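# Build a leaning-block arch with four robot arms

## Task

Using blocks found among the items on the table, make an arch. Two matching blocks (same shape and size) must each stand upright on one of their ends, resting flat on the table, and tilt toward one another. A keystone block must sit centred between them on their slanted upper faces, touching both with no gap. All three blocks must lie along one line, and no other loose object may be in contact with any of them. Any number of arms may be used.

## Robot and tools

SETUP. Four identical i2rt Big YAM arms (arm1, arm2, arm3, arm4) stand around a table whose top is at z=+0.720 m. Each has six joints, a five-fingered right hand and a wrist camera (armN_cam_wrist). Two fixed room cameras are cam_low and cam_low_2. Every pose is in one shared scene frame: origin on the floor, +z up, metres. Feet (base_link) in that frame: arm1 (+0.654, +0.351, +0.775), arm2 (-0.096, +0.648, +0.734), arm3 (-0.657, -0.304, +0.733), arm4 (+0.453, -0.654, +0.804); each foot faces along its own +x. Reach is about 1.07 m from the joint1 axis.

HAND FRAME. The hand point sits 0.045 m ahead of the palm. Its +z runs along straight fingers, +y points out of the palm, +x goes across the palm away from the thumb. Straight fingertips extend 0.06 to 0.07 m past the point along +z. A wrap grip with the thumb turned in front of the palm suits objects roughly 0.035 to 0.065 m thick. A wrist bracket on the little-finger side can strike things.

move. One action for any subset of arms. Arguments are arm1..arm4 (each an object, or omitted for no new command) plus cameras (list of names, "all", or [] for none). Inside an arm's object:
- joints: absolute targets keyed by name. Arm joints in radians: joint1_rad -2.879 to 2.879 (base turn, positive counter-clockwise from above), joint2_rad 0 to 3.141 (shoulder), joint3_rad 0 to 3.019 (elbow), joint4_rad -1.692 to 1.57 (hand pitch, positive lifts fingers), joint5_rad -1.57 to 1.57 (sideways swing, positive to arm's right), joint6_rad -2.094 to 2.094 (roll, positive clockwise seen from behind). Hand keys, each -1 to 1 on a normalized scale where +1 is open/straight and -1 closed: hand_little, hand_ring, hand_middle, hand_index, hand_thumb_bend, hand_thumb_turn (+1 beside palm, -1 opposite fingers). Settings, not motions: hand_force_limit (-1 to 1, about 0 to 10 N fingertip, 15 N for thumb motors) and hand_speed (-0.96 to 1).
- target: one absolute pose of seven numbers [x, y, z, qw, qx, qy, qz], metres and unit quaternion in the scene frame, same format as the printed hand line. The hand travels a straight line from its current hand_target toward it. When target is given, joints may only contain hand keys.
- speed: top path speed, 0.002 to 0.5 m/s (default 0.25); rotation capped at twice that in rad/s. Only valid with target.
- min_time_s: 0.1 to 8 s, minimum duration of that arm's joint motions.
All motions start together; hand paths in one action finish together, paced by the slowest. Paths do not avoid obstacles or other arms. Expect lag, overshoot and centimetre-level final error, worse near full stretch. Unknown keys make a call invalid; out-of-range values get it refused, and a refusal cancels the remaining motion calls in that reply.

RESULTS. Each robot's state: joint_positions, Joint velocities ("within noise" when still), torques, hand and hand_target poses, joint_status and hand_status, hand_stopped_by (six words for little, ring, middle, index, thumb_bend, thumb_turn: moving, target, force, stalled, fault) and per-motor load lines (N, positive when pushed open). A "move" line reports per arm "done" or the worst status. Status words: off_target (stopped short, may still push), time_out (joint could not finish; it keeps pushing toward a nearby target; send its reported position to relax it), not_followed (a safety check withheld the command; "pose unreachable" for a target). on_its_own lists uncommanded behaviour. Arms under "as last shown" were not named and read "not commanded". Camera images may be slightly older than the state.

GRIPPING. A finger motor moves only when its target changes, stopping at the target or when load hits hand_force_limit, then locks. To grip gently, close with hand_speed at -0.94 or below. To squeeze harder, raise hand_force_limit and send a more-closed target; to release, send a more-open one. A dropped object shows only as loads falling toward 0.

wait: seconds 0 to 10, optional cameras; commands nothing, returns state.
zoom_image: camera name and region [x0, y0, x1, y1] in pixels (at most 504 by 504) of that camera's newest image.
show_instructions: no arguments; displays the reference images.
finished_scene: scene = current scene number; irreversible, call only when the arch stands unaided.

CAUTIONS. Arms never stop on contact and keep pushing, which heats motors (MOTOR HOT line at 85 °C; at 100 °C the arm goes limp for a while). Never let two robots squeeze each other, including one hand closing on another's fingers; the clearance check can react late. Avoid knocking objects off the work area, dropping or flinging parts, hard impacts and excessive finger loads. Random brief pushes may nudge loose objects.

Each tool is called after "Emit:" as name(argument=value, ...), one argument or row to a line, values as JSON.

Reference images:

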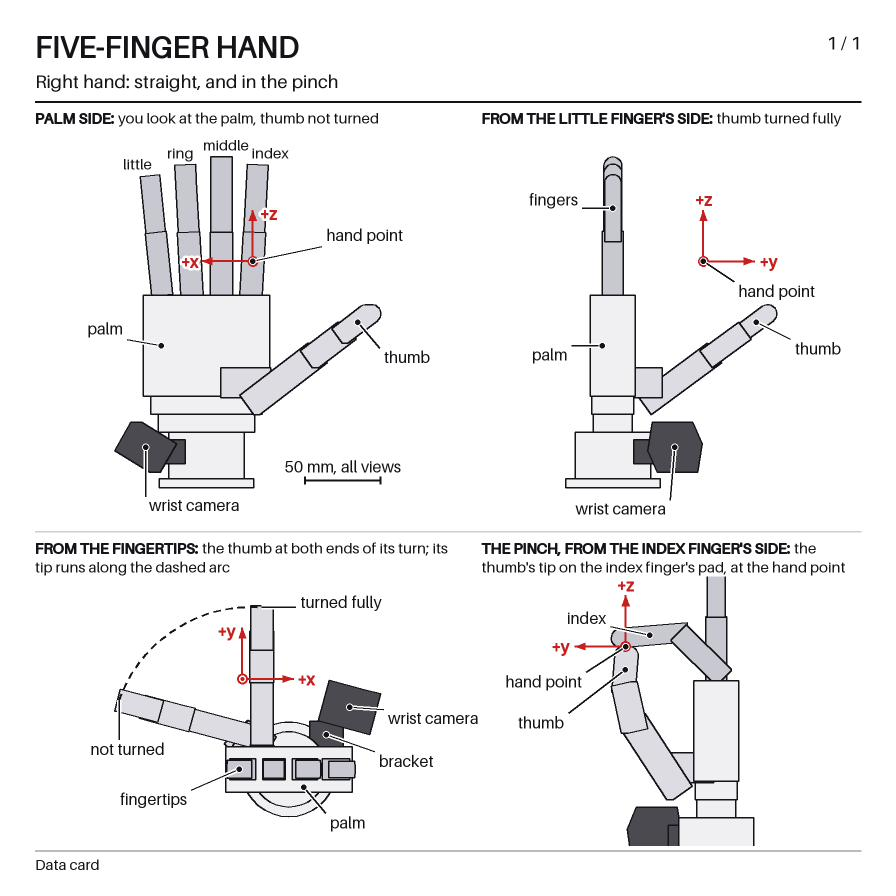

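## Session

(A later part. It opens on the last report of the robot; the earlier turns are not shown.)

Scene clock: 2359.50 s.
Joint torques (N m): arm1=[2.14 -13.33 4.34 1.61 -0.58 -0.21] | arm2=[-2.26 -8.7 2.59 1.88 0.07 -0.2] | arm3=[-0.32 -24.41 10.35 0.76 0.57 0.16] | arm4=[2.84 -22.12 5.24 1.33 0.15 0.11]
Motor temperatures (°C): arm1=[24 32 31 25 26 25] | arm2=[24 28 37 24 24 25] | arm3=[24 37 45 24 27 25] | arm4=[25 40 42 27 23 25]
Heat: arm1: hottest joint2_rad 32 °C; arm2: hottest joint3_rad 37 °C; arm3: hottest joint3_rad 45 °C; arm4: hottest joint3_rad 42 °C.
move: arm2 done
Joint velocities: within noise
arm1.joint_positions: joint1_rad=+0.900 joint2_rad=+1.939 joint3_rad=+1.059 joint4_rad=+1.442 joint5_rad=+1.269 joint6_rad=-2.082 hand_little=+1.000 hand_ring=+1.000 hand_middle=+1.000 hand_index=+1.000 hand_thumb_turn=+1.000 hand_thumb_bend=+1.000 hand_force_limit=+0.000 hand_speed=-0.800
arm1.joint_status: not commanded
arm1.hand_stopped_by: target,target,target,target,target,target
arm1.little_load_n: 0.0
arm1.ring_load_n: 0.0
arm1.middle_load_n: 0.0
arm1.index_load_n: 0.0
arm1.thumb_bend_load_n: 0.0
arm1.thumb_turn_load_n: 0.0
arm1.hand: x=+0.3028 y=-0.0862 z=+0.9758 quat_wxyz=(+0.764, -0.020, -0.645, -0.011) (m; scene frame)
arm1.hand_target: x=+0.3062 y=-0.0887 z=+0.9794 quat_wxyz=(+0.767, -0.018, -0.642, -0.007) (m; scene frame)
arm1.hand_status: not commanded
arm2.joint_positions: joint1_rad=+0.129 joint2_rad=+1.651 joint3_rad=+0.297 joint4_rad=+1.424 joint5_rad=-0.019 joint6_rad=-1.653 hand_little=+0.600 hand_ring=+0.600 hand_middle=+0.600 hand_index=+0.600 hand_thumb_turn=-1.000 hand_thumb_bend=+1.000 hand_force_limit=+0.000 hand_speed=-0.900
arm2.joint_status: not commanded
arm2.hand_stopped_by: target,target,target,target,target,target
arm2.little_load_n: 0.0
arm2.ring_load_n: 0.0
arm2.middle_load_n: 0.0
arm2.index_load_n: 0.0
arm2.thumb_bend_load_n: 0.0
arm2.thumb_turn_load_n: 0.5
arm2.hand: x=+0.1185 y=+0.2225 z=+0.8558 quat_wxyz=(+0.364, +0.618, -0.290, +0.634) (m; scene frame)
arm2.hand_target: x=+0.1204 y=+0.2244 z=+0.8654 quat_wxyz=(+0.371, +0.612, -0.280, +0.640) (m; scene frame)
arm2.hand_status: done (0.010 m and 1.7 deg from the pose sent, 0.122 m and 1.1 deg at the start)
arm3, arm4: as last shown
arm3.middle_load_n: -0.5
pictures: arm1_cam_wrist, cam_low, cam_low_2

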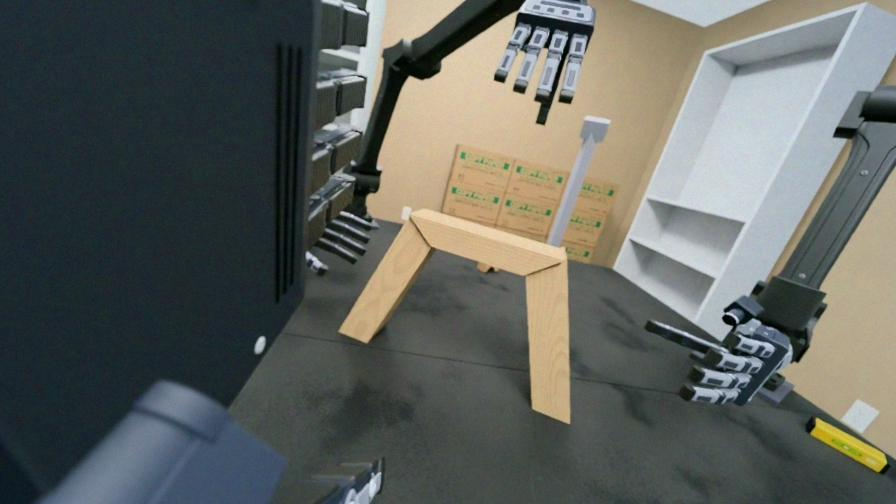

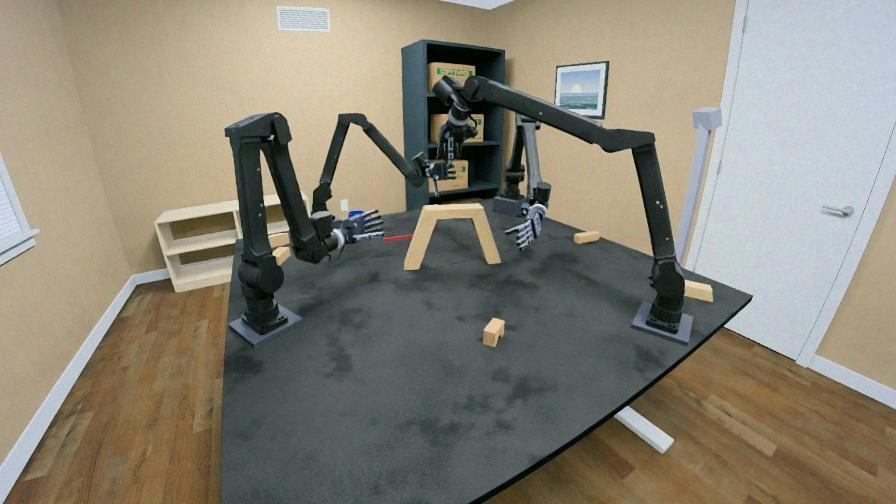

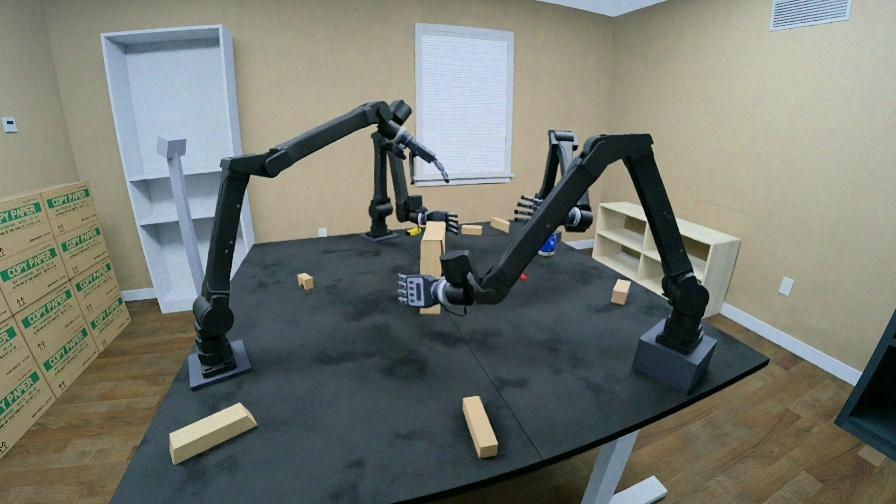

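Emit:
zoom_image(
  camera="arm1_cam_wrist",
  region=[320, 190, 620, 440],
)

Emit:
zoom_image(
  camera="cam_low",
  region=[340, 190, 450, 280],
)

Emit:
zoom_image(
  camera="cam_low_2",
  region=[410, 200, 560, 320],
)

Scaled by 1.680 from the camera's 896x504 image, which has a finer 1280x720 frame.

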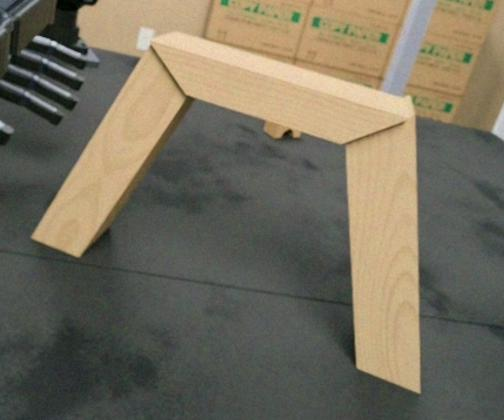

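Scaled by 4.582 from the camera's 896x504 image, which has a finer 1280x720 frame.

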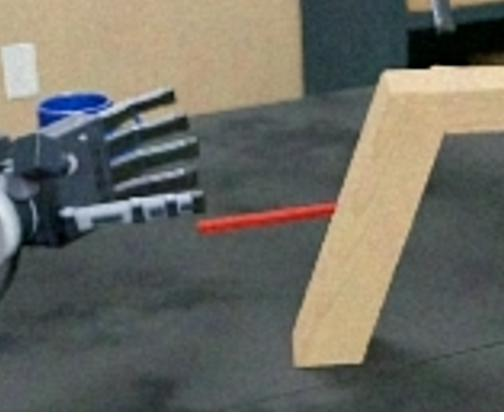

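Scaled by 3.360 from the camera's 896x504 image, which has a finer 1280x720 frame.

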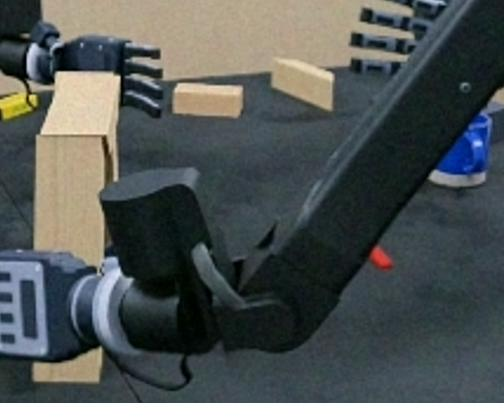

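Emit:
finished_scene(
  scene=1,
)

The scene is finished: the task was done.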